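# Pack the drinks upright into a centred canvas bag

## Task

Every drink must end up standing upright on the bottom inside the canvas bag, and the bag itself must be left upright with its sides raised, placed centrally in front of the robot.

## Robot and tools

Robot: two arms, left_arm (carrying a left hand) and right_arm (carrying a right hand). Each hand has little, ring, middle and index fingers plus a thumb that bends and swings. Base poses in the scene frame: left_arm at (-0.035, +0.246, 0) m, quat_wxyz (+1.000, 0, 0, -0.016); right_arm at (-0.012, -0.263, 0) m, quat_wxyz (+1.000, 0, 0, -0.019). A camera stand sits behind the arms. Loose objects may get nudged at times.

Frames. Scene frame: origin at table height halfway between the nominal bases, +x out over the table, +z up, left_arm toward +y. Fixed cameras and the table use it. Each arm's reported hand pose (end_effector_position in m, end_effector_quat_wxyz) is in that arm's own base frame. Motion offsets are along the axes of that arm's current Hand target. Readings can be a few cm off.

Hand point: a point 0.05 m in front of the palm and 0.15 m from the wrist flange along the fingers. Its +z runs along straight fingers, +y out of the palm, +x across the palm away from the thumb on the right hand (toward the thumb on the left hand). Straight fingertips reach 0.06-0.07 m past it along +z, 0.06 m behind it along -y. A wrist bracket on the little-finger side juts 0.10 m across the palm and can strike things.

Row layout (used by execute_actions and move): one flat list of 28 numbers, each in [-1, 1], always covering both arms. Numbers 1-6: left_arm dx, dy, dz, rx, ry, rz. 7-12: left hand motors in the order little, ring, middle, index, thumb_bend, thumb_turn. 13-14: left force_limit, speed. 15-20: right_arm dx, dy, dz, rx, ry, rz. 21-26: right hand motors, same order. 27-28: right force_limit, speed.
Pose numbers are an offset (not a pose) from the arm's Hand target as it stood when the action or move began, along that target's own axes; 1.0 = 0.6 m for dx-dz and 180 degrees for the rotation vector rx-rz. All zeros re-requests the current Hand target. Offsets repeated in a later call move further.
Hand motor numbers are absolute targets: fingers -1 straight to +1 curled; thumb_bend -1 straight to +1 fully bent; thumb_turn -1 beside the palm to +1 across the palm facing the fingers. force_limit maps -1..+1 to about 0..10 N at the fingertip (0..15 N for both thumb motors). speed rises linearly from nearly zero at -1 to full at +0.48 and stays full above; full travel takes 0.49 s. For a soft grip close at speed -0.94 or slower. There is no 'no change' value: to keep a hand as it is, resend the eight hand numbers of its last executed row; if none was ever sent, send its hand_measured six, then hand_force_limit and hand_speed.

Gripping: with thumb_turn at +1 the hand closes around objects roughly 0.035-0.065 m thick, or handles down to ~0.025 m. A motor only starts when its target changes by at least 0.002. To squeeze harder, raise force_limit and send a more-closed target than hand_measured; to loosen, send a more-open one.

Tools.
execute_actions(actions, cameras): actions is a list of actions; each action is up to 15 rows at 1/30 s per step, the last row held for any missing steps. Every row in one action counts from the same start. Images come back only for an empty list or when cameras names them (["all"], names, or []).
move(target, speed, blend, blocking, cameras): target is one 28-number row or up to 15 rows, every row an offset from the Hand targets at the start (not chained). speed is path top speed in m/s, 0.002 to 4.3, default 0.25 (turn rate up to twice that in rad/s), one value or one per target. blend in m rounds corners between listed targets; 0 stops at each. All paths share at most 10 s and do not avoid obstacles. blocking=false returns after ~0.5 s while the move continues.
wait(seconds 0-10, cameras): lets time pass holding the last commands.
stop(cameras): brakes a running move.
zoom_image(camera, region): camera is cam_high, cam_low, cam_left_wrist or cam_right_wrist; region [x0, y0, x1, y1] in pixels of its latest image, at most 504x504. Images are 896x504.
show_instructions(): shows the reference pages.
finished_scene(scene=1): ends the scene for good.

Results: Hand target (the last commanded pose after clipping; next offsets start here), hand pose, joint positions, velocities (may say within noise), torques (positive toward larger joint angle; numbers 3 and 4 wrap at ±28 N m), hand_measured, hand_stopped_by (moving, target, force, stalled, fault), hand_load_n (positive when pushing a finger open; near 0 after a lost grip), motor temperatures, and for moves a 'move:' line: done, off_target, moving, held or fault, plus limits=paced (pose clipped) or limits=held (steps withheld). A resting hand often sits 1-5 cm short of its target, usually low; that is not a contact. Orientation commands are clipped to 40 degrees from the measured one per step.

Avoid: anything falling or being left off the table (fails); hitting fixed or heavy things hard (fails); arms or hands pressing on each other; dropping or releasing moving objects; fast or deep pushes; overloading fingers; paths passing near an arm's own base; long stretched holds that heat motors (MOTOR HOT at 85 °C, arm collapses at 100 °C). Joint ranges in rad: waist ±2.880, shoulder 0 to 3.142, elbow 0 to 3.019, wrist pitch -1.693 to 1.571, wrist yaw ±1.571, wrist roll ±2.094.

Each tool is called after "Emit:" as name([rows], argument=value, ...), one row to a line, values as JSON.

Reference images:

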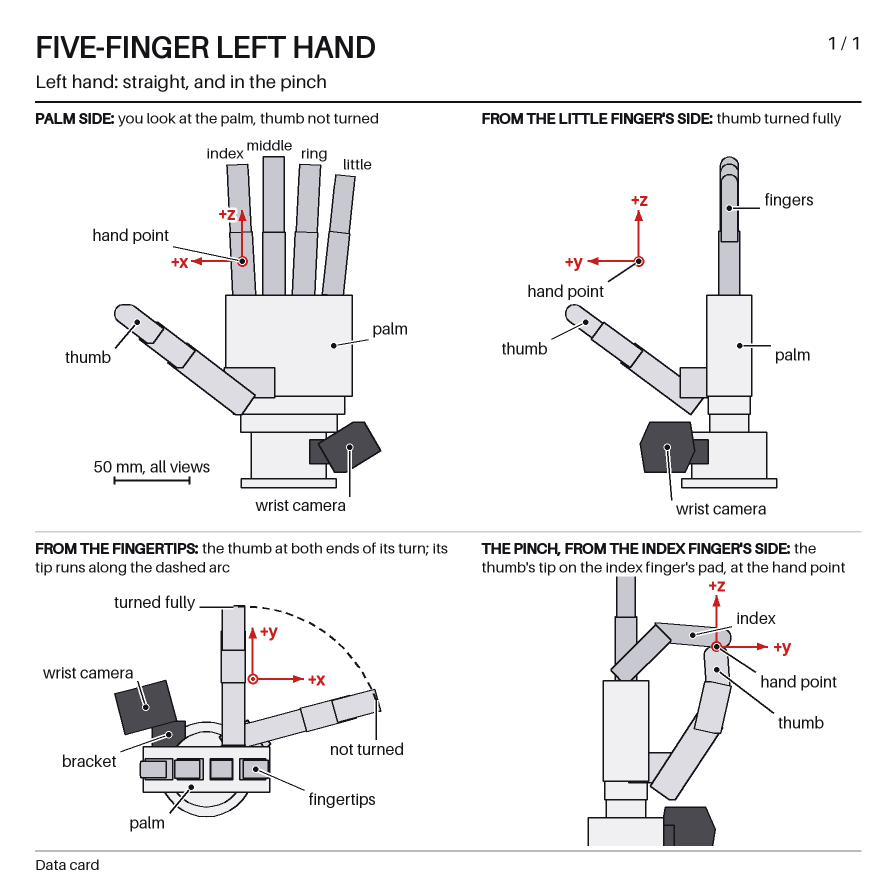

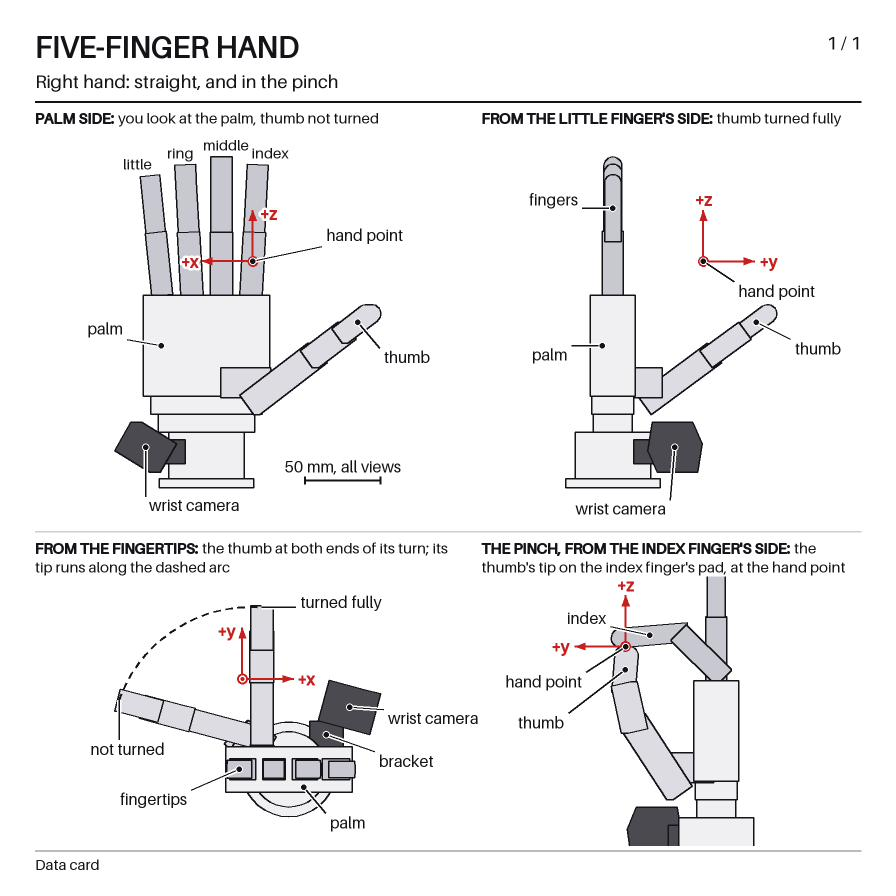

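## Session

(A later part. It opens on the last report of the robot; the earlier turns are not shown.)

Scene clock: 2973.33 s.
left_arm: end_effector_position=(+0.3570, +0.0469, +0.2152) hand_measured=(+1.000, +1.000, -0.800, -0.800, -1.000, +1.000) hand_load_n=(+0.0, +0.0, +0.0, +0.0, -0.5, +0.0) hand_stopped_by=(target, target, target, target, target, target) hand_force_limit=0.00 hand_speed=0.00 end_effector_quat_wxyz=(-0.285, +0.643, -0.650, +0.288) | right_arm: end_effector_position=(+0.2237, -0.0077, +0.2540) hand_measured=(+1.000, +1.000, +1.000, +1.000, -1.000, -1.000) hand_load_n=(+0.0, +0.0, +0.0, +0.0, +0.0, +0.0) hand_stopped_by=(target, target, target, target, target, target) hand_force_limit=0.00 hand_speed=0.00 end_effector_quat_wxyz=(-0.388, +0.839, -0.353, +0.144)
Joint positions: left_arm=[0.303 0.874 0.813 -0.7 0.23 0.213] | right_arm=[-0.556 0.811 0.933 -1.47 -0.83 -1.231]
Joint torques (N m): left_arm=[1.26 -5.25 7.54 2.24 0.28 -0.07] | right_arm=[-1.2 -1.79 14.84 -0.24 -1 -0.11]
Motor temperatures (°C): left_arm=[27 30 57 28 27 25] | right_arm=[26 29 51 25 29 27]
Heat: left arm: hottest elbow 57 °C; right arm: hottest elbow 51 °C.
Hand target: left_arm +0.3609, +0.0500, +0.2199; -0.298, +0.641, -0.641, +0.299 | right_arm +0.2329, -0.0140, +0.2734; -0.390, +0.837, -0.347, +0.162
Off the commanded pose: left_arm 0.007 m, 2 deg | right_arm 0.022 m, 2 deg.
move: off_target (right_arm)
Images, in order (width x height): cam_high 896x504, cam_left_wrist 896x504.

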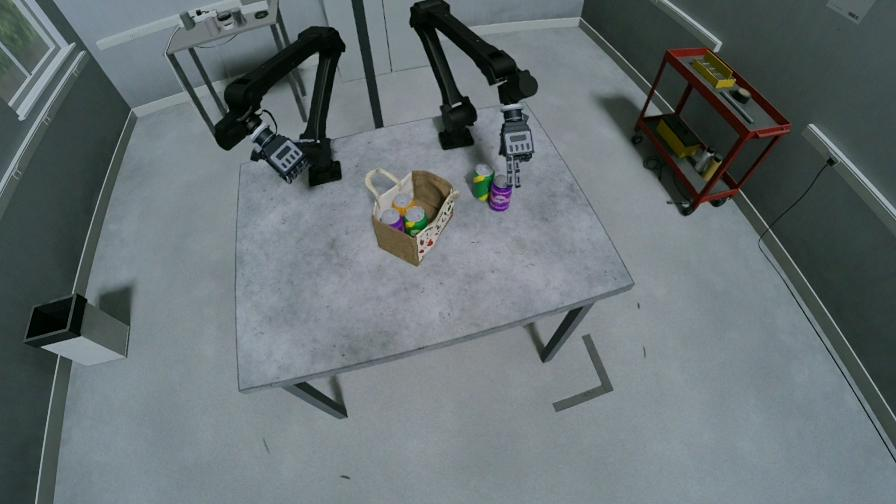

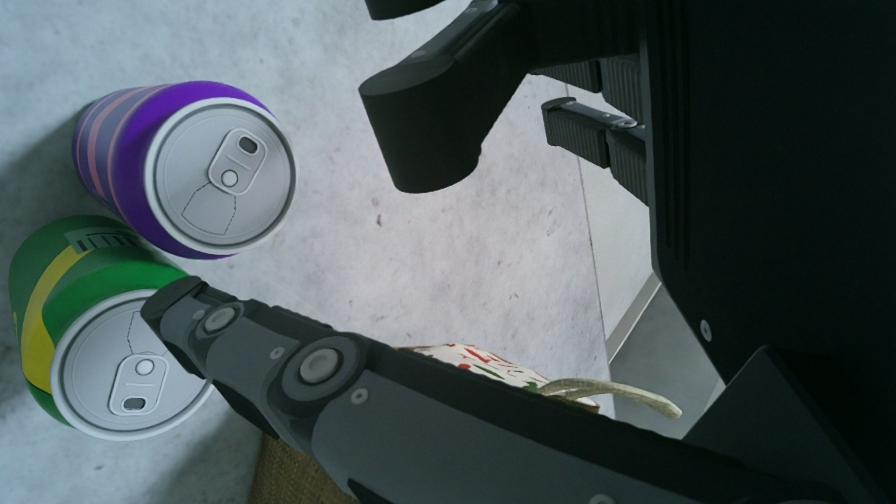

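Emit:
move([
  [-0.0025,0.0213,-0.0254,0,0,0,1,1,-0.8,-0.8,-1,1,0,0,0,0,0,0,0,0,1,1,1,1,-1,-1,0,0],
  [-0.0025,0.1656,0.0958,0,0,0,1,1,-0.8,-0.8,-1,1,0,0,0,0,0,0,0,0,1,1,1,1,-1,-1,0,0],
  [-0.0025,0.1656,0.0958,0,0,0,1,1,0.3,0.3,-0.3,1,0,-0.6,0,0,0,0,0,0,1,1,1,1,-1,-1,0,0],
], speed=[0.15,0.1,0.1], blend=[0.01,0,0], cameras=["cam_high","cam_left_wrist"])

Scene clock: 3001.10 s.
left_arm: end_effector_position=(+0.3407, +0.0483, +0.1133) hand_measured=(+1.000, +1.000, -0.266, -0.222, -0.730, +1.000) hand_load_n=(+0.0, +0.0, +7.0, +11.5, +18.0, -0.5) hand_stopped_by=(target, target, force, force, force, target) hand_force_limit=0.00 hand_speed=-0.60 end_effector_quat_wxyz=(-0.297, +0.643, -0.640, +0.299) | right_arm: end_effector_position=(+0.2237, -0.0077, +0.2540) hand_measured=(+1.000, +1.000, +1.000, +1.000, -1.000, -1.000) hand_load_n=(+0.5, +0.0, +0.0, +0.0, +0.0, +0.0) hand_stopped_by=(target, target, target, target, target, target) hand_force_limit=0.00 hand_speed=0.00 end_effector_quat_wxyz=(-0.388, +0.839, -0.353, +0.144)
Joint positions: left_arm=[0.333 0.871 0.523 -0.381 0.253 0.215] | right_arm=[-0.556 0.811 0.933 -1.47 -0.83 -1.231]
Joint torques (N m): left_arm=[1.14 -2.49 6.86 1.92 0.3 0.09] | right_arm=[-1.08 -1.79 14.86 -0.32 -1.01 -0.11]
Motor temperatures (°C): left_arm=[27 30 56 28 27 25] | right_arm=[26 29 51 25 29 27]
Heat: left arm: hottest elbow 56 °C; right arm: hottest elbow 51 °C.
Hand target: left_arm +0.3409, +0.0515, +0.1068; -0.298, +0.641, -0.641, +0.299 | right_arm +0.2329, -0.0140, +0.2734; -0.390, +0.837, -0.347, +0.162
Off the commanded pose: left_arm 0.007 m, 0 deg | right_arm 0.022 m, 2 deg.
move: off_target (right_arm); blend cut to 0.0099 m at target 1
Images, in order (width x height): cam_high 896x504, cam_left_wrist 896x504.

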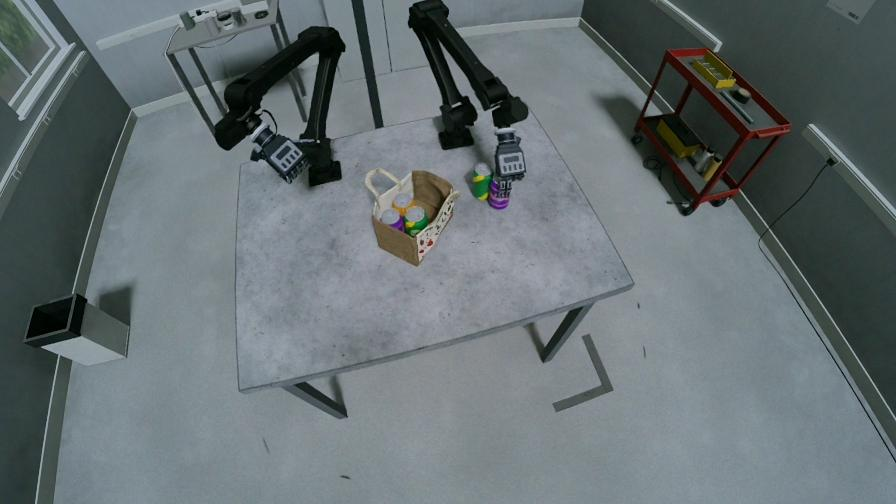

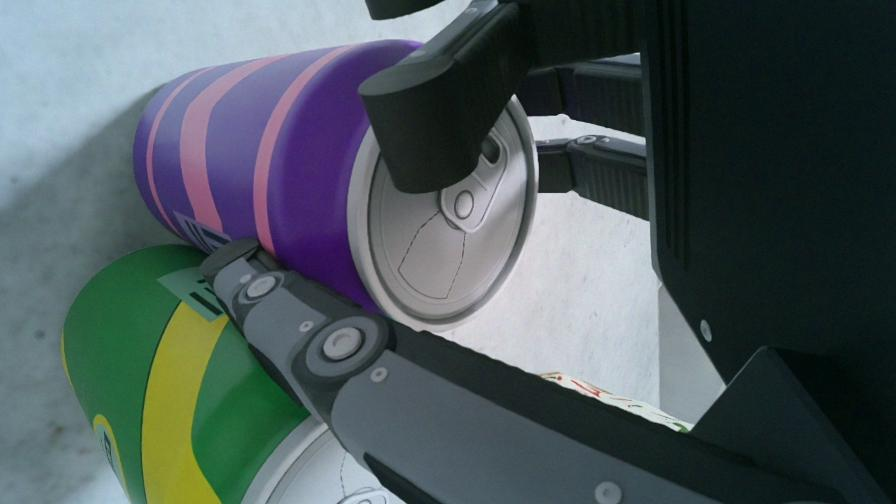

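Emit:
move([
  [0,-0.3613,-0.3033,0,0,0,1,1,0.3,0.3,-0.3,1,0,-0.6,0,0,0,0,0,0,1,1,1,1,-1,-1,0,0],
  [0.2192,-0.3783,-0.3088,0.014,-0.0351,-0.0295,1,1,0.3,0.3,-0.3,1,0,-0.6,0,0,0,0,0,0,1,1,1,1,-1,-1,0,0],
  [0.4042,-0.3443,-0.2717,0.028,-0.0702,-0.0589,1,1,0.3,0.3,-0.3,1,0,-0.6,0,0,0,0,0,0,1,1,1,1,-1,-1,0,0],
], speed=[0.18,0.2,0.2], blend=[0.04,0.04,0], cameras=["cam_high","cam_left_wrist"])

Emit:
zoom_image(camera="cam_high", region=[350, 130, 480, 280])

Scene clock: 3018.83 s.
left_arm: end_effector_position=(+0.3381, -0.1806, +0.3254) hand_measured=(+1.000, +1.000, -0.266, -0.222, -0.730, +1.000) hand_load_n=(+0.0, +0.0, +6.0, +11.5, +18.5, +0.5) hand_stopped_by=(target, target, force, force, force, target) hand_force_limit=0.00 hand_speed=-0.60 end_effector_quat_wxyz=(-0.362, +0.709, -0.556, +0.240) | right_arm: end_effector_position=(+0.2237, -0.0077, +0.2540) hand_measured=(+1.000, +1.000, +1.000, +1.000, -1.000, -1.000) hand_load_n=(+0.0, +0.0, +0.0, +0.0, -0.5, -0.5) hand_stopped_by=(target, target, target, target, target, target) hand_force_limit=0.00 hand_speed=0.00 end_effector_quat_wxyz=(-0.388, +0.839, -0.353, +0.144)
Joint positions: left_arm=[-0.709 1.011 1.195 -1.181 -0.735 -0.724] | right_arm=[-0.556 0.811 0.933 -1.47 -0.83 -1.231]
Joint torques (N m): left_arm=[-0.62 -5.71 14.12 0.51 -1.27 -0.08] | right_arm=[-1.26 -1.55 14.86 -0.29 -1 -0.09]
Motor temperatures (°C): left_arm=[27 29 57 28 27 25] | right_arm=[26 29 51 25 29 27]
Heat: left arm: hottest elbow 57 °C; right arm: hottest elbow 51 °C.
Hand target: left_arm +0.3490, -0.1908, +0.3699; -0.366, +0.713, -0.529, +0.281 | right_arm +0.2329, -0.0140, +0.2734; -0.390, +0.837, -0.347, +0.162
Off the commanded pose: left_arm 0.047 m, 6 deg | right_arm 0.022 m, 2 deg.
move: off_target (left_arm, right_arm)
Images, in order (width x height): cam_high 896x504, cam_left_wrist 896x504.

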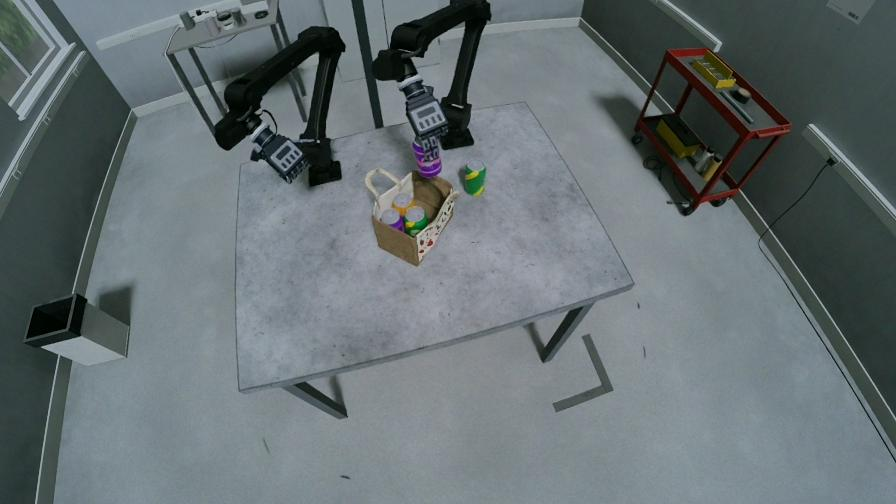

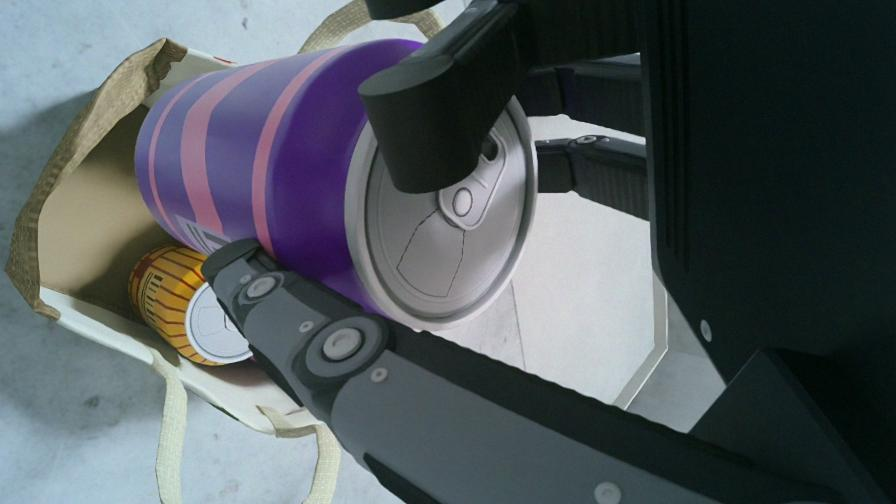

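Scaled by 3.360.

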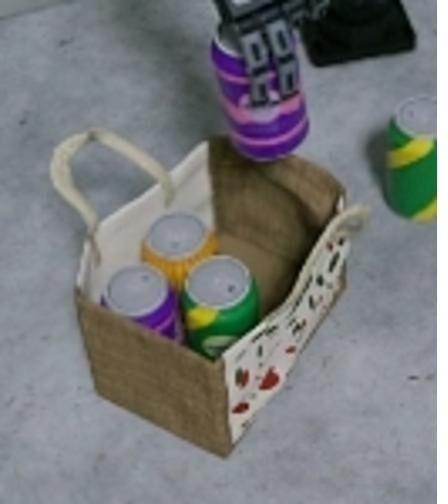

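Emit:
move([
  [0,0.1338,0.0937,0,0,0,1,1,0.3,0.3,-0.3,1,0,-0.6,0,0,0,0,0,0,1,1,1,1,-1,-1,0,0],
], speed=[0.15], cameras=["cam_high","cam_left_wrist"])

Emit:
zoom_image(camera="cam_high", region=[350, 130, 480, 280])

Scene clock: 3036.47 s.
left_arm: end_effector_position=(+0.3431, -0.1859, +0.2507) hand_measured=(+1.000, +1.000, -0.266, -0.222, -0.730, +1.000) hand_load_n=(+0.0, +0.0, +6.0, +11.5, +18.5, +0.0) hand_stopped_by=(target, target, force, force, force, target) hand_force_limit=0.00 hand_speed=-0.60 end_effector_quat_wxyz=(-0.362, +0.711, -0.553, +0.242) | right_arm: end_effector_position=(+0.2237, -0.0077, +0.2540) hand_measured=(+1.000, +1.000, +1.000, +1.000, -1.000, -1.000) hand_load_n=(+0.0, +0.5, +0.0, +0.0, +0.0, +0.0) hand_stopped_by=(target, target, target, target, target, target) hand_force_limit=0.00 hand_speed=0.00 end_effector_quat_wxyz=(-0.388, +0.839, -0.353, +0.144)
Joint positions: left_arm=[-0.712 1.01 0.996 -0.982 -0.738 -0.733] | right_arm=[-0.556 0.811 0.933 -1.47 -0.83 -1.231]
Joint torques (N m): left_arm=[-0.67 -8.12 8.46 2.17 -1.26 -0.06] | right_arm=[-1.2 -1.73 14.89 -0.31 -1.01 -0.11]
Motor temperatures (°C): left_arm=[27 29 62 28 28 25] | right_arm=[26 29 51 25 29 27]
Heat: left arm: hottest elbow 62 °C; right arm: hottest elbow 51 °C.
Hand target: left_arm +0.3492, -0.1921, +0.2720; -0.366, +0.713, -0.529, +0.281 | right_arm +0.2329, -0.0140, +0.2734; -0.390, +0.837, -0.347, +0.162
Off the commanded pose: left_arm 0.023 m, 5 deg | right_arm 0.022 m, 2 deg.
move: off_target (left_arm, right_arm)
Images, in order (width x height): cam_high 896x504, cam_left_wrist 896x504.

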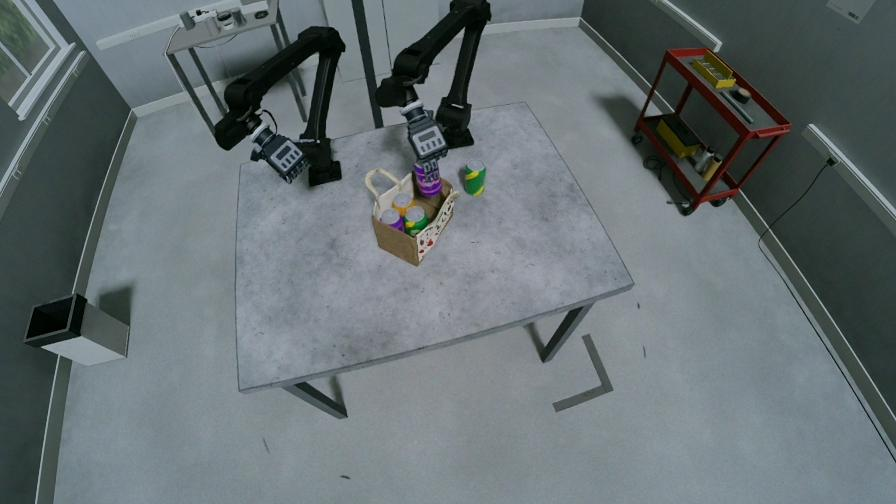

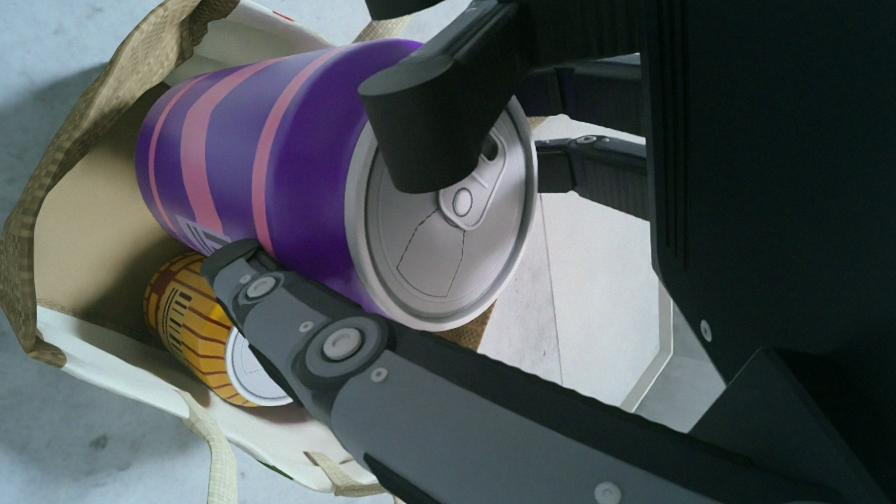

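Scaled by 3.360.

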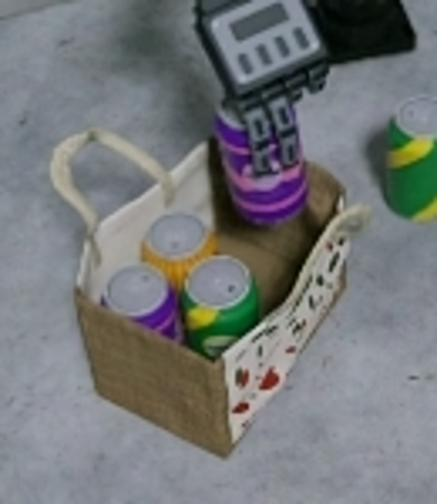

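Emit:
move([
  [0.0137,0.0023,-0.0033,0,0,0,1,1,0.3,0.3,-0.3,1,0,-0.6,0,0,0,0,0,0,1,1,1,1,-1,-1,0,0],
  [0.0137,0.1047,0.0683,0,0,0,1,1,0.3,0.3,-0.3,1,0,-0.6,0,0,0,0,0,0,1,1,1,1,-1,-1,0,0],
], speed=[0.07,0.07], cameras=["cam_high","cam_left_wrist"])

Emit:
zoom_image(camera="cam_high", region=[350, 130, 480, 280])

Scene clock: 3053.27 s.
left_arm: end_effector_position=(+0.3403, -0.1918, +0.1842) hand_measured=(+1.000, +1.000, -0.266, -0.222, -0.730, +1.000) hand_load_n=(+0.0, +0.0, +6.5, +11.5, +18.5, +0.0) hand_stopped_by=(target, target, force, force, force, target) hand_force_limit=0.00 hand_speed=-0.60 end_effector_quat_wxyz=(-0.362, +0.711, -0.548, +0.252) | right_arm: end_effector_position=(+0.2237, -0.0077, +0.2540) hand_measured=(+1.000, +1.000, +1.000, +1.000, -1.000, -1.000) hand_load_n=(+0.0, +0.0, +0.5, +0.0, +0.0, +0.0) hand_stopped_by=(target, target, target, target, target, target) hand_force_limit=0.00 hand_speed=0.00 end_effector_quat_wxyz=(-0.388, +0.839, -0.353, +0.144)
Joint positions: left_arm=[-0.734 1.025 0.825 -0.79 -0.752 -0.756] | right_arm=[-0.556 0.811 0.933 -1.47 -0.83 -1.231]
Joint torques (N m): left_arm=[-0.67 -6.12 8.36 2.14 -1.29 -0.09] | right_arm=[-1.2 -1.79 14.87 -0.29 -1.01 -0.11]
Motor temperatures (°C): left_arm=[27 29 59 28 29 25] | right_arm=[26 29 51 25 29 27]
Heat: left arm: hottest elbow 59 °C; right arm: hottest elbow 51 °C.
Hand target: left_arm +0.3493, -0.2017, +0.1971; -0.366, +0.713, -0.529, +0.281 | right_arm +0.2329, -0.0140, +0.2734; -0.390, +0.837, -0.347, +0.162
Off the commanded pose: left_arm 0.019 m, 4 deg | right_arm 0.022 m, 2 deg.
move: off_target (left_arm, right_arm)
Images, in order (width x height): cam_high 896x504, cam_left_wrist 896x504.

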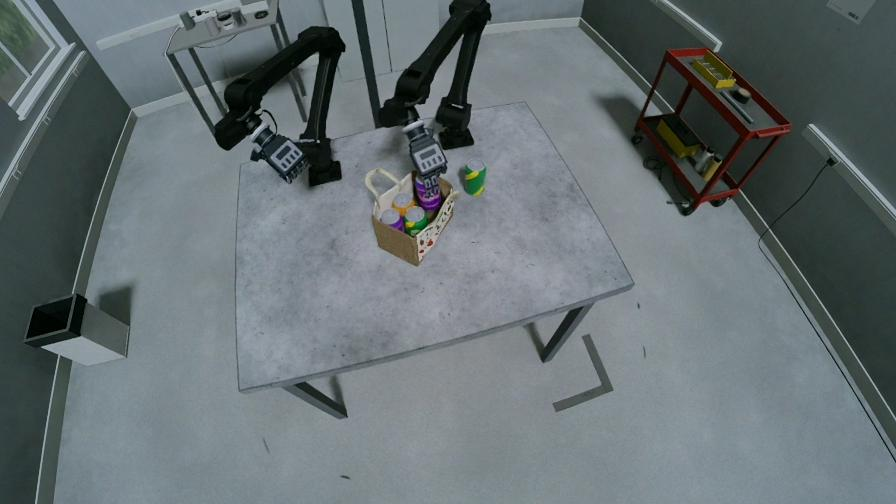

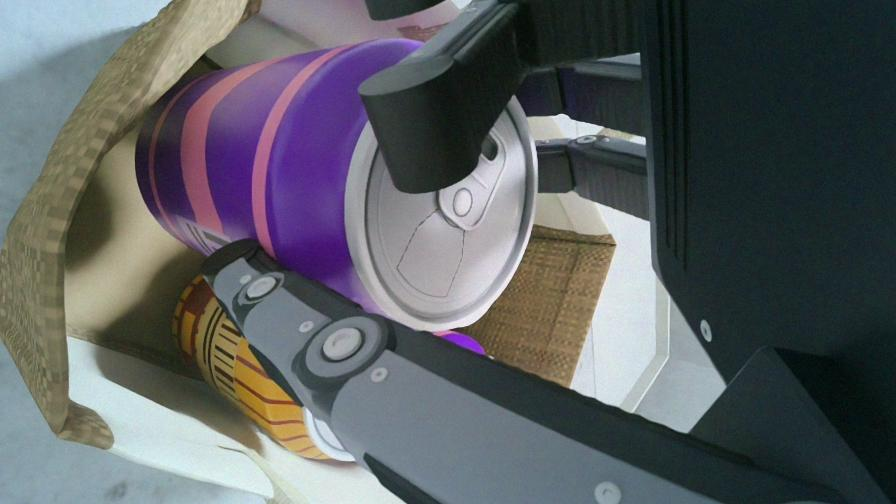

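Scaled by 3.360.

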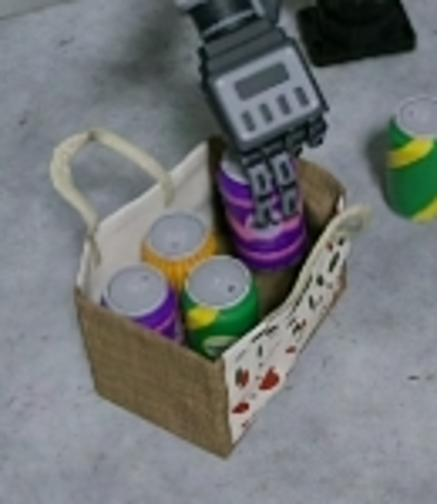

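Emit:
move([
  [0,0.0819,0.0574,0,0,0,1,1,0.3,0.3,-0.3,1,0,-0.6,0,0,0,0,0,0,1,1,1,1,-1,-1,0,0],
  [-0.0012,0.122,0.0,0,0,0,1,1,0.3,0.3,-0.3,1,0,-0.6,0,0,0,0,0,0,1,1,1,1,-1,-1,0,0],
], speed=[0.07,0.06], cameras=["cam_high","cam_left_wrist"])

Emit:
zoom_image(camera="cam_high", region=[350, 130, 480, 280])

Scene clock: 3075.57 s.
left_arm: end_effector_position=(+0.3106, -0.2092, +0.1227) hand_measured=(+1.000, +1.000, -0.266, -0.222, -0.730, +1.000) hand_load_n=(+0.5, +0.0, +6.0, +11.5, +18.5, +0.0) hand_stopped_by=(target, target, force, force, force, target) hand_force_limit=0.00 hand_speed=-0.60 end_effector_quat_wxyz=(-0.364, +0.716, -0.535, +0.263) | right_arm: end_effector_position=(+0.2237, -0.0077, +0.2540) hand_measured=(+1.000, +1.000, +1.000, +1.000, -1.000, -1.000) hand_load_n=(+0.0, +0.0, +0.0, +0.0, +0.0, +0.0) hand_stopped_by=(target, target, target, target, target, target) hand_force_limit=0.00 hand_speed=0.00 end_effector_quat_wxyz=(-0.388, +0.839, -0.353, +0.144)
Joint positions: left_arm=[-0.855 1.061 0.681 -0.695 -0.825 -0.922] | right_arm=[-0.556 0.811 0.933 -1.47 -0.83 -1.231]
Joint torques (N m): left_arm=[-1.26 -8 7.77 0.14 -1.18 -0.08] | right_arm=[-1.26 -1.61 14.89 -0.35 -1 -0.11]
Motor temperatures (°C): left_arm=[27 30 58 28 30 25] | right_arm=[26 29 51 25 29 27]
Heat: left arm: hottest elbow 58 °C; right arm: hottest elbow 51 °C.
Hand target: left_arm +0.3088, -0.2136, +0.1371; -0.366, +0.712, -0.529, +0.280 | right_arm +0.2329, -0.0140, +0.2734; -0.390, +0.837, -0.347, +0.162
Off the commanded pose: left_arm 0.015 m, 2 deg | right_arm 0.022 m, 2 deg.
move: off_target (left_arm, right_arm)
Images, in order (width x height): cam_high 896x504, cam_left_wrist 896x504.

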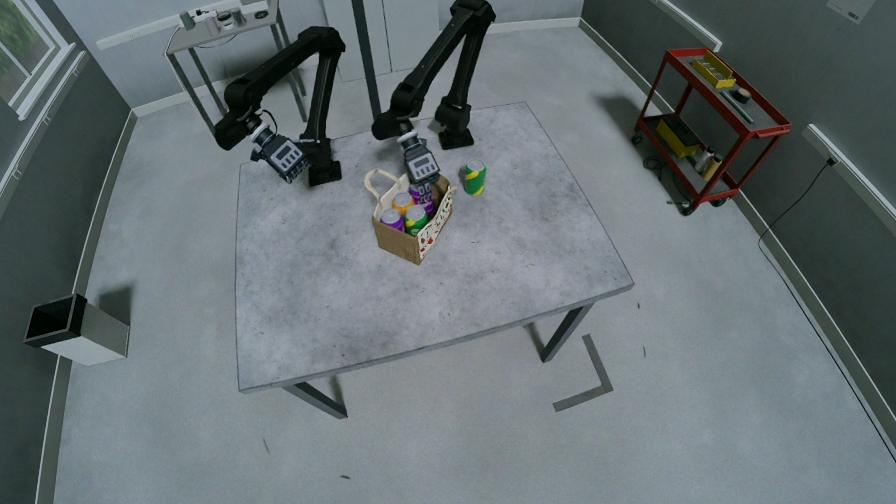

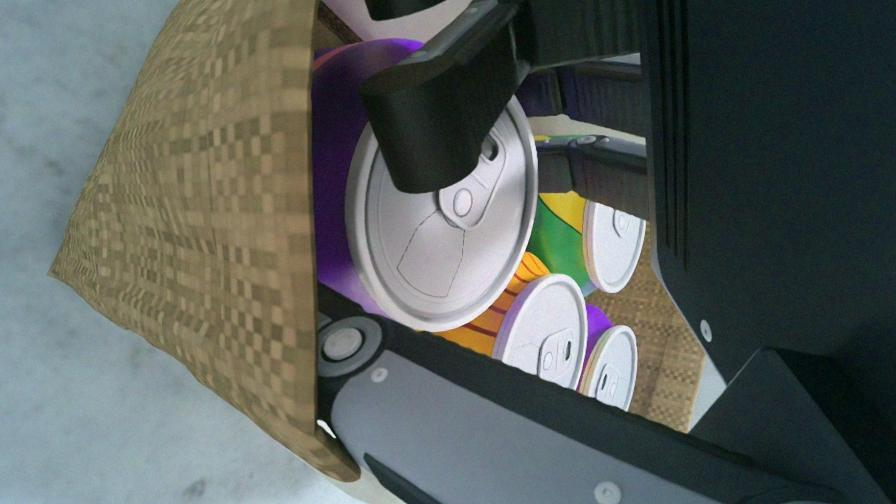

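Scaled by 3.360.

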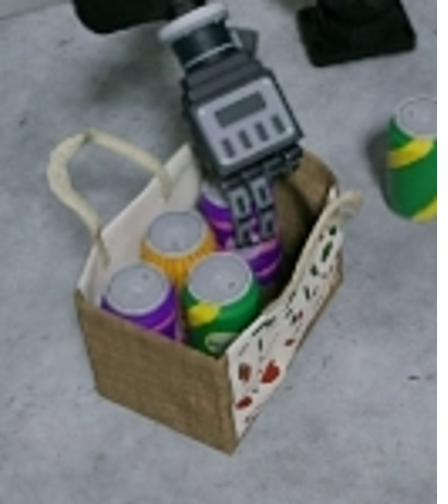

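Emit:
move([
  [-0.013,0.0103,-0.0148,0,0,0,1,1,0.3,0.3,-0.3,1,0,-0.6,0,0,0,0,0,0,1,1,1,1,-1,-1,0,0],
  [-0.013,0.0185,-0.0092,0,0,0,1,1,0.3,0.3,-0.3,1,0,-0.6,0,0,0,0,0,0,1,1,1,1,-1,-1,0,0],
  [-0.013,0.0185,-0.0092,0,0,0,1,1,-0.45,-0.45,-0.9,1,0,-0.3,0,0,0,0,0,0,1,1,1,1,-1,-1,0,0],
], speed=[0.05,0.05,0.05], cameras=["cam_high","cam_left_wrist"])

Emit:
zoom_image(camera="cam_high", region=[350, 130, 480, 280])

Scene clock: 3095.87 s.
left_arm: end_effector_position=(+0.2993, -0.2059, +0.1264) hand_measured=(+1.000, +1.000, -0.450, -0.450, -0.900, +1.000) hand_load_n=(+0.5, +0.0, +0.0, +0.0, -1.0, +0.0) hand_stopped_by=(target, target, target, target, target, target) hand_force_limit=0.00 hand_speed=-0.30 end_effector_quat_wxyz=(-0.365, +0.718, -0.527, +0.271) | right_arm: end_effector_position=(+0.2237, -0.0077, +0.2540) hand_measured=(+1.000, +1.000, +1.000, +1.000, -1.000, -1.000) hand_load_n=(+0.0, +0.0, +0.0, +0.0, +0.0, +0.0) hand_stopped_by=(target, target, target, target, target, target) hand_force_limit=0.00 hand_speed=0.00 end_effector_quat_wxyz=(-0.388, +0.839, -0.353, +0.144)
Joint positions: left_arm=[-0.884 1.023 0.663 -0.73 -0.848 -0.968] | right_arm=[-0.556 0.811 0.933 -1.47 -0.83 -1.231]
Joint torques (N m): left_arm=[-1.14 -6.3 6.95 0.61 -0.82 0.01] | right_arm=[-1.08 -1.79 14.83 -0.29 -0.99 -0.11]
Motor temperatures (°C): left_arm=[27 29 56 28 30 25] | right_arm=[26 29 52 25 29 27]
Heat: left arm: hottest elbow 56 °C; right arm: hottest elbow 52 °C.
Hand target: left_arm +0.2962, -0.2093, +0.1312; -0.366, +0.712, -0.529, +0.281 | right_arm +0.2329, -0.0140, +0.2734; -0.390, +0.837, -0.347, +0.162
Off the commanded pose: left_arm 0.007 m, 1 deg | right_arm 0.022 m, 2 deg.
move: off_target (right_arm)
Images, in order (width x height): cam_high 896x504, cam_left_wrist 896x504.

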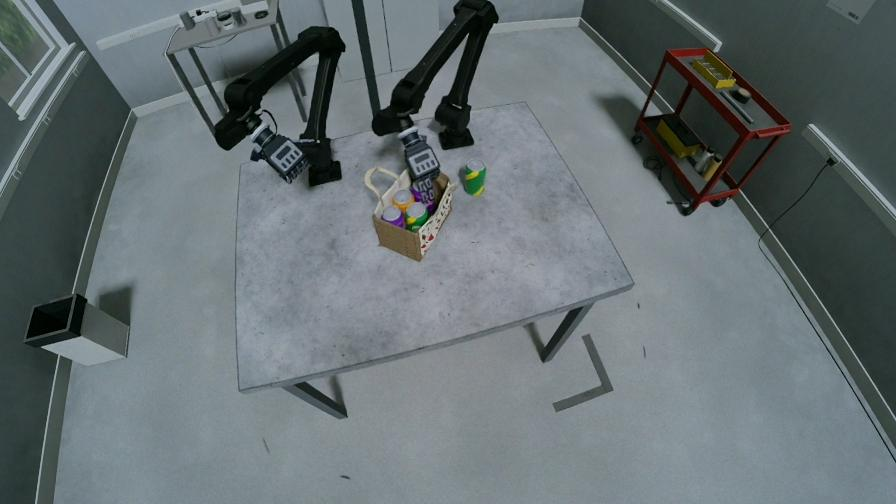

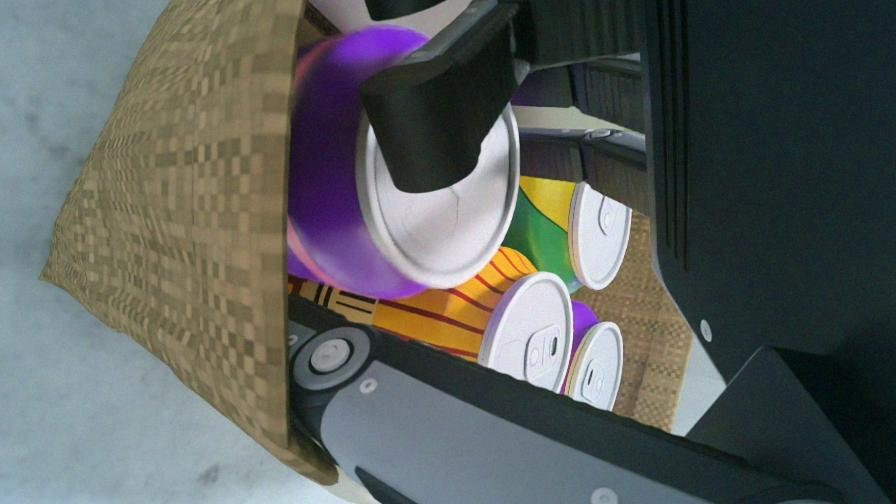

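Scaled by 3.360.

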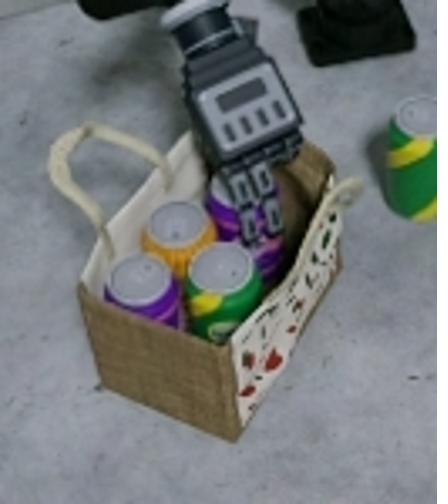

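Emit:
move([
  [0,-0.36,-0.252,0,0,0,1,1,-0.45,-0.45,-0.9,1,0,-0.3,0,0,0,0,0,0,1,1,1,1,-1,-1,0,0],
], speed=[0.13], cameras=["cam_high","cam_left_wrist"])

Emit:
zoom_image(camera="cam_high", region=[350, 130, 480, 280])

Scene clock: 3108.10 s.
left_arm: end_effector_position=(+0.2936, -0.1980, +0.3730) hand_measured=(+1.000, +1.000, -0.450, -0.450, -0.900, +1.000) hand_load_n=(+0.0, +0.0, +0.0, +0.0, +0.0, +0.0) hand_stopped_by=(target, target, target, target, target, target) hand_force_limit=0.00 hand_speed=-0.30 end_effector_quat_wxyz=(-0.369, +0.716, -0.531, +0.265) | right_arm: end_effector_position=(+0.2237, -0.0077, +0.2540) hand_measured=(+1.000, +1.000, +1.000, +1.000, -1.000, -1.000) hand_load_n=(+0.0, +0.0, +0.0, +0.0, +0.0, +0.0) hand_stopped_by=(target, target, target, target, target, target) hand_force_limit=0.00 hand_speed=0.00 end_effector_quat_wxyz=(-0.388, +0.839, -0.353, +0.144)
Joint positions: left_arm=[-0.884 0.988 1.302 -1.416 -0.851 -0.963] | right_arm=[-0.556 0.811 0.933 -1.47 -0.83 -1.231]
Joint torques (N m): left_arm=[-0.67 -3.66 11.64 0.08 -0.53 0.07] | right_arm=[-0.97 -1.67 14.89 -0.27 -1.01 -0.11]
Motor temperatures (°C): left_arm=[27 29 57 28 29 25] | right_arm=[26 29 52 25 29 27]
Heat: left arm: hottest elbow 57 °C; right arm: hottest elbow 52 °C.
Hand target: left_arm +0.2957, -0.2059, +0.3948; -0.366, +0.712, -0.529, +0.281 | right_arm +0.2329, -0.0140, +0.2734; -0.390, +0.837, -0.347, +0.162
Off the commanded pose: left_arm 0.023 m, 2 deg | right_arm 0.022 m, 2 deg.
move: off_target (left_arm, right_arm)
Images, in order (width x height): cam_high 896x504, cam_left_wrist 896x504.

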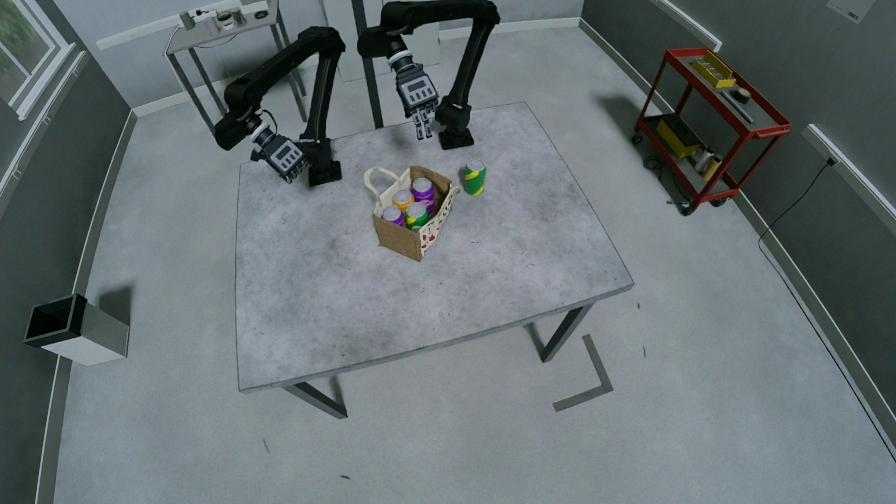

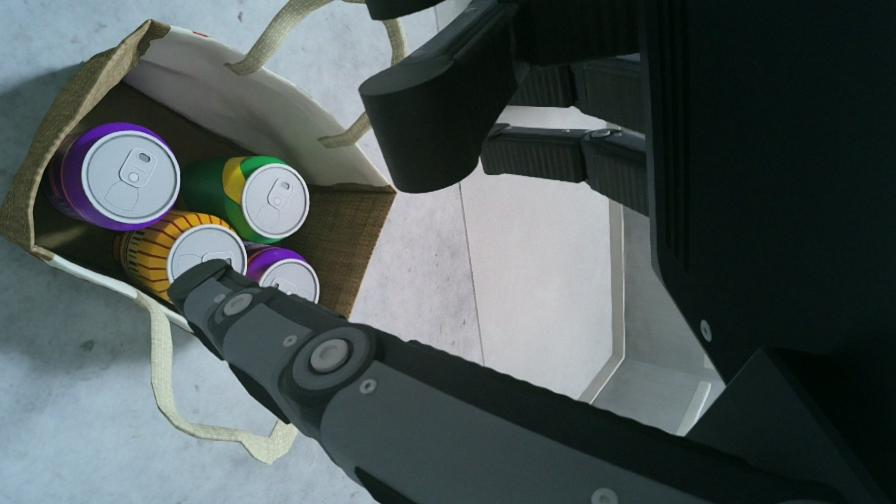

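Scaled by 3.360.

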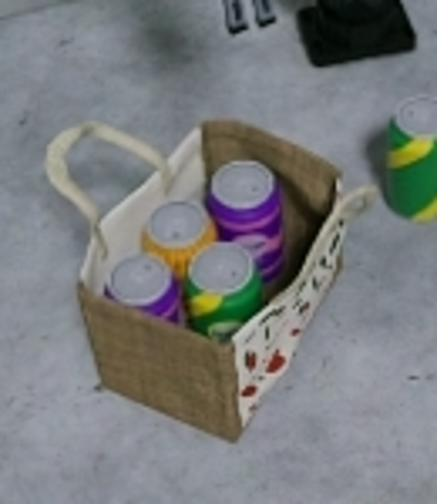

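Emit:
move([
  [-0.7027,-0.06,0.1145,-0.028,-0.1138,-0.0797,1,1,-0.45,-0.45,-0.9,1,0,-0.3,0,0,0,0,0,0,1,1,1,1,-1,-1,0,0],
], speed=[0.35])

Emit:
move([
  [0,0,0,0,0,0,1,1,-0.45,-0.45,-0.9,1,0,-0.3,-0.2793,-0.2557,0.0792,0,0,0,1,1,-0.8,-0.8,-1,1,0,0],
  [0,0,0,0,0,0,1,1,-0.45,-0.45,-0.9,1,0,-0.3,-0.5738,-0.4195,0.3262,0,-0.0638,-0.0536,1,1,-0.8,-0.8,-1,1,0,0],
  [0,0,0,0,0,0,1,1,-0.45,-0.45,-0.9,1,0,-0.3,-0.6658,-0.3677,0.5237,0,-0.0638,-0.0536,1,1,-0.8,-0.8,-1,1,0,0],
], speed=[0.3,0.3,0.2], blend=[0.04,0.04,0], cameras=["cam_high","cam_right_wrist"])

Scene clock: 3217.60 s.
left_arm: end_effector_position=(+0.2463, +0.2109, +0.3521) hand_measured=(+1.000, +1.000, -0.450, -0.450, -0.900, +1.000) hand_load_n=(+0.0, +0.0, +0.0, +0.0, +0.0, +0.0) hand_stopped_by=(target, target, target, target, target, target) hand_force_limit=0.00 hand_speed=-0.30 end_effector_quat_wxyz=(-0.355, +0.841, -0.375, +0.161) | right_arm: end_effector_position=(+0.2237, -0.0077, +0.2540) hand_measured=(+1.000, +1.000, +1.000, +1.000, -1.000, -1.000) hand_load_n=(+0.0, +0.0, +0.0, +0.0, +0.0, +0.0) hand_stopped_by=(target, target, target, target, target, target) hand_force_limit=0.00 hand_speed=0.00 end_effector_quat_wxyz=(-0.388, +0.839, -0.353, +0.144)
Joint positions: left_arm=[0.84 0.826 1.166 -1.114 0.081 0.072] | right_arm=[-0.556 0.811 0.933 -1.47 -0.83 -1.231]
Joint torques (N m): left_arm=[1.32 -3.08 11.43 1.73 0.24 0.14] | right_arm=[-1.2 -1.67 14.86 -0.28 -1.01 -0.11]
Motor temperatures (°C): left_arm=[27 29 64 28 28 25] | right_arm=[26 29 52 25 29 27]
Heat: left arm: hottest elbow 64 °C; right arm: hottest elbow 52 °C.
Hand target: left_arm +0.2503, +0.2200, +0.3795; -0.385, +0.826, -0.375, +0.170 | right_arm +0.2329, -0.0140, +0.2734; -0.390, +0.837, -0.347, +0.162
Off the commanded pose: left_arm 0.029 m, 4 deg | right_arm 0.022 m, 2 deg.
move: off_target (left_arm, right_arm)

Scene clock: 3220.77 s.
left_arm: end_effector_position=(+0.2462, +0.2110, +0.3521) hand_measured=(+1.000, +1.000, -0.450, -0.450, -0.900, +1.000) hand_load_n=(+0.0, +0.0, +0.0, +0.0, +0.0, +0.0) hand_stopped_by=(target, target, target, target, target, target) hand_force_limit=0.00 hand_speed=-0.30 end_effector_quat_wxyz=(-0.355, +0.842, -0.374, +0.161) | right_arm: end_effector_position=(+0.2167, +0.5173, +0.2197) hand_measured=(+1.000, +1.000, -0.800, -0.800, -1.000, +1.000) hand_load_n=(+0.0, +0.0, +0.0, +0.0, +0.0, +0.0) hand_stopped_by=(target, target, target, target, target, target) hand_force_limit=0.00 hand_speed=0.00 end_effector_quat_wxyz=(-0.379, +0.889, -0.236, +0.104)
Joint positions: left_arm=[0.84 0.826 1.166 -1.114 0.081 0.072] | right_arm=[1.138 1.414 1.239 -0.59 0.069 0.057]
Joint torques (N m): left_arm=[1.26 -3.08 11.43 1.77 0.24 0.13] | right_arm=[0.67 -11.69 14.57 2.37 0.18 0.09]
Motor temperatures (°C): left_arm=[27 29 64 28 28 25] | right_arm=[26 29 52 25 29 27]
Heat: left arm: hottest elbow 64 °C; right arm: hottest elbow 52 °C.
Hand target: left_arm +0.2503, +0.2201, +0.3795; -0.385, +0.826, -0.375, +0.170 | right_arm +0.2210, +0.5390, +0.2400; -0.408, +0.876, -0.234, +0.110
Off the commanded pose: left_arm 0.029 m, 4 deg | right_arm 0.030 m, 4 deg.
move: off_target (left_arm, right_arm)
Images, in order (width x height): cam_high 896x504, cam_right_wrist 896x504.

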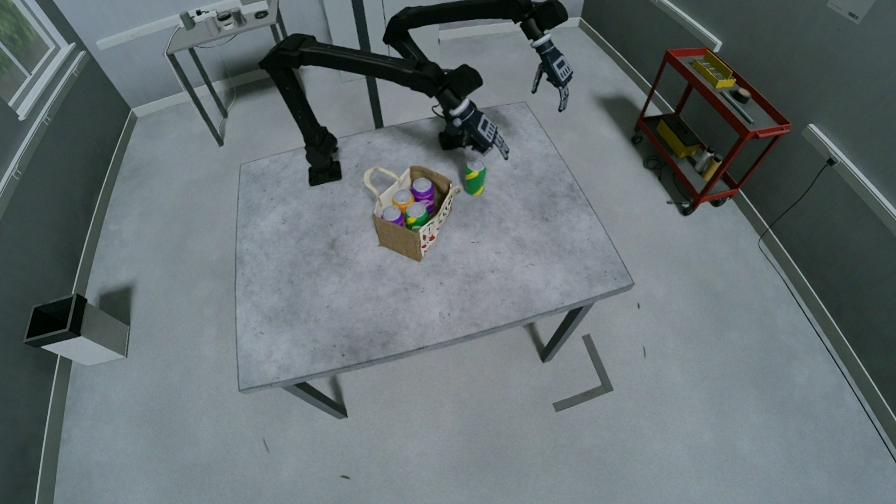

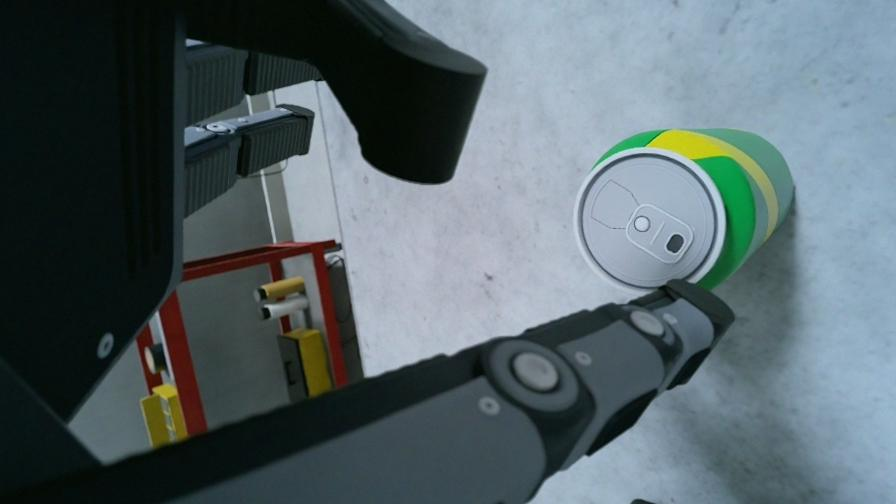

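Emit:
move(target=[0,0,0,0,0,0,1,1,-0.45,-0.45,-0.9,1,0,-0.3,-0.0307,0.0493,-0.00685,0,0,0,1,1,-0.8,-0.8,-1,1,0,0], speed=0.1, cameras=["cam_right_wrist"])

Scene clock: 3294.93 s.
left_arm: end_effector_position=(+0.2462, +0.2110, +0.3521) hand_measured=(+1.000, +1.000, -0.450, -0.450, -0.900, +1.000) hand_load_n=(+0.0, +0.0, +0.0, +0.0, +0.0, +0.0) hand_stopped_by=(target, target, target, target, target, target) hand_force_limit=0.00 hand_speed=-0.30 end_effector_quat_wxyz=(-0.355, +0.842, -0.374, +0.161) | right_arm: end_effector_position=(+0.1960, +0.5209, +0.2048) hand_measured=(+1.000, +1.000, -0.800, -0.800, -1.000, +1.000) hand_load_n=(+0.0, +0.0, +0.0, +0.0, +0.0, +0.0) hand_stopped_by=(target, target, target, target, target, target) hand_force_limit=0.00 hand_speed=0.00 end_effector_quat_wxyz=(-0.384, +0.887, -0.236, +0.105)
Joint positions: left_arm=[0.84 0.826 1.166 -1.114 0.081 0.072] | right_arm=[1.183 1.404 1.186 -0.539 0.102 0.088]
Joint torques (N m): left_arm=[1.26 -3.08 11.44 1.76 0.23 0.15] | right_arm=[0.79 -13.86 10.89 2.39 0.22 0.11]
Motor temperatures (°C): left_arm=[27 29 61 28 27 25] | right_arm=[26 31 48 26 28 27]
Heat: left arm: hottest elbow 61 °C; right arm: hottest elbow 48 °C.
Hand target: left_arm +0.2503, +0.2201, +0.3795; -0.385, +0.826, -0.375, +0.170 | right_arm +0.1941, +0.5289, +0.2201; -0.408, +0.875, -0.235, +0.110
Off the commanded pose: left_arm 0.029 m, 4 deg | right_arm 0.017 m, 3 deg.
move: off_target (left_arm, right_arm)
Images, in order (width x height): cam_right_wrist 896x504.

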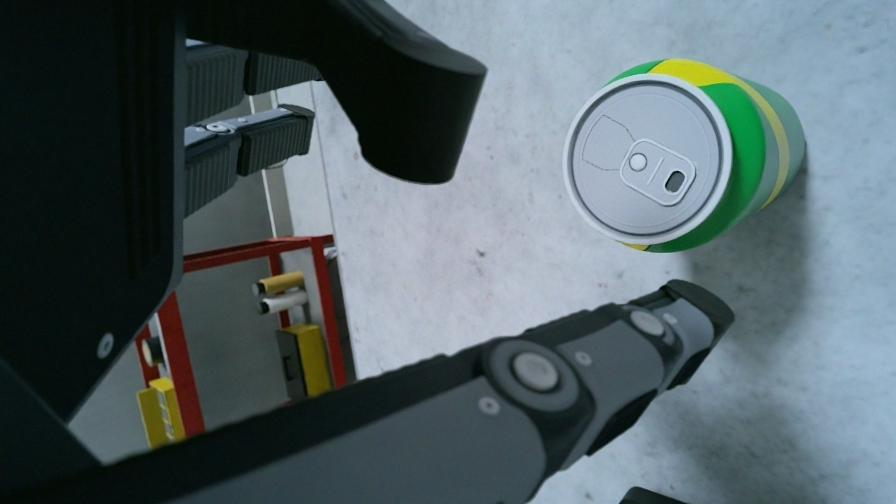

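Emit:
move(target=[0,0,0,0,0,0,1,1,-0.45,-0.45,-0.9,1,0,-0.3,0.0088,0.0932,0.0497,0,0,0,1,1,-0.8,-0.8,-1,1,0,0], speed=0.1, cameras=["cam_right_wrist"])

Scene clock: 3319.67 s.
left_arm: end_effector_position=(+0.2462, +0.2110, +0.3521) hand_measured=(+1.000, +1.000, -0.450, -0.450, -0.900, +1.000) hand_load_n=(+0.0, +0.0, +0.0, +0.0, +0.0, +0.0) hand_stopped_by=(target, target, target, target, target, target) hand_force_limit=0.00 hand_speed=-0.30 end_effector_quat_wxyz=(-0.355, +0.842, -0.374, +0.161) | right_arm: end_effector_position=(+0.1906, +0.5077, +0.1511) hand_measured=(+1.000, +1.000, -0.800, -0.800, -1.000, +1.000) hand_load_n=(+0.0, +0.0, +0.0, +0.0, +0.0, +0.0) hand_stopped_by=(target, target, target, target, target, target) hand_force_limit=0.00 hand_speed=0.00 end_effector_quat_wxyz=(-0.391, +0.883, -0.235, +0.106)
Joint positions: left_arm=[0.84 0.826 1.166 -1.114 0.081 0.072] | right_arm=[1.183 1.402 1.029 -0.369 0.102 0.088]
Joint torques (N m): left_arm=[1.32 -2.96 11.45 1.8 0.24 0.15] | right_arm=[0.15 -12.28 10.4 2.39 -0.02 0.05]
Motor temperatures (°C): left_arm=[27 29 61 28 27 25] | right_arm=[26 32 49 26 28 27]
Heat: left arm: hottest elbow 61 °C; right arm: hottest elbow 49 °C.
Hand target: left_arm +0.2503, +0.2201, +0.3795; -0.385, +0.826, -0.375, +0.170 | right_arm +0.1921, +0.5150, +0.1581; -0.408, +0.875, -0.235, +0.110
Off the commanded pose: left_arm 0.029 m, 4 deg | right_arm 0.010 m, 2 deg.
move: off_target (left_arm)
Images, in order (width x height): cam_right_wrist 896x504.

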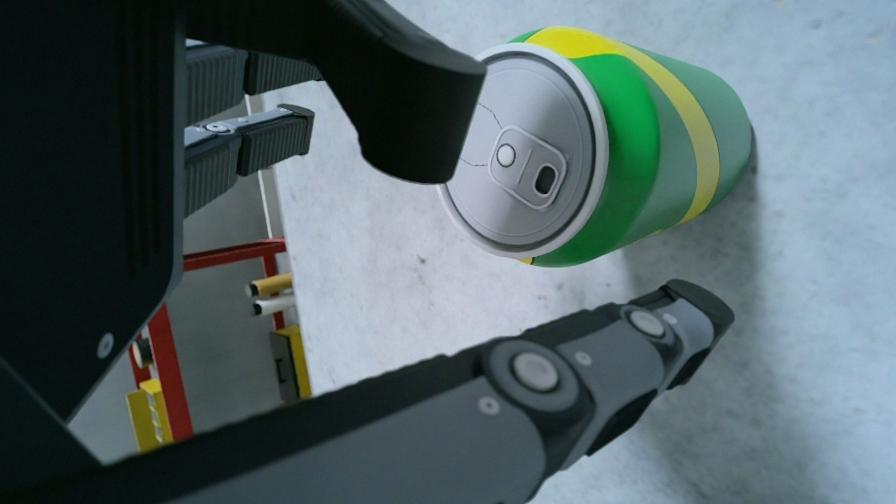

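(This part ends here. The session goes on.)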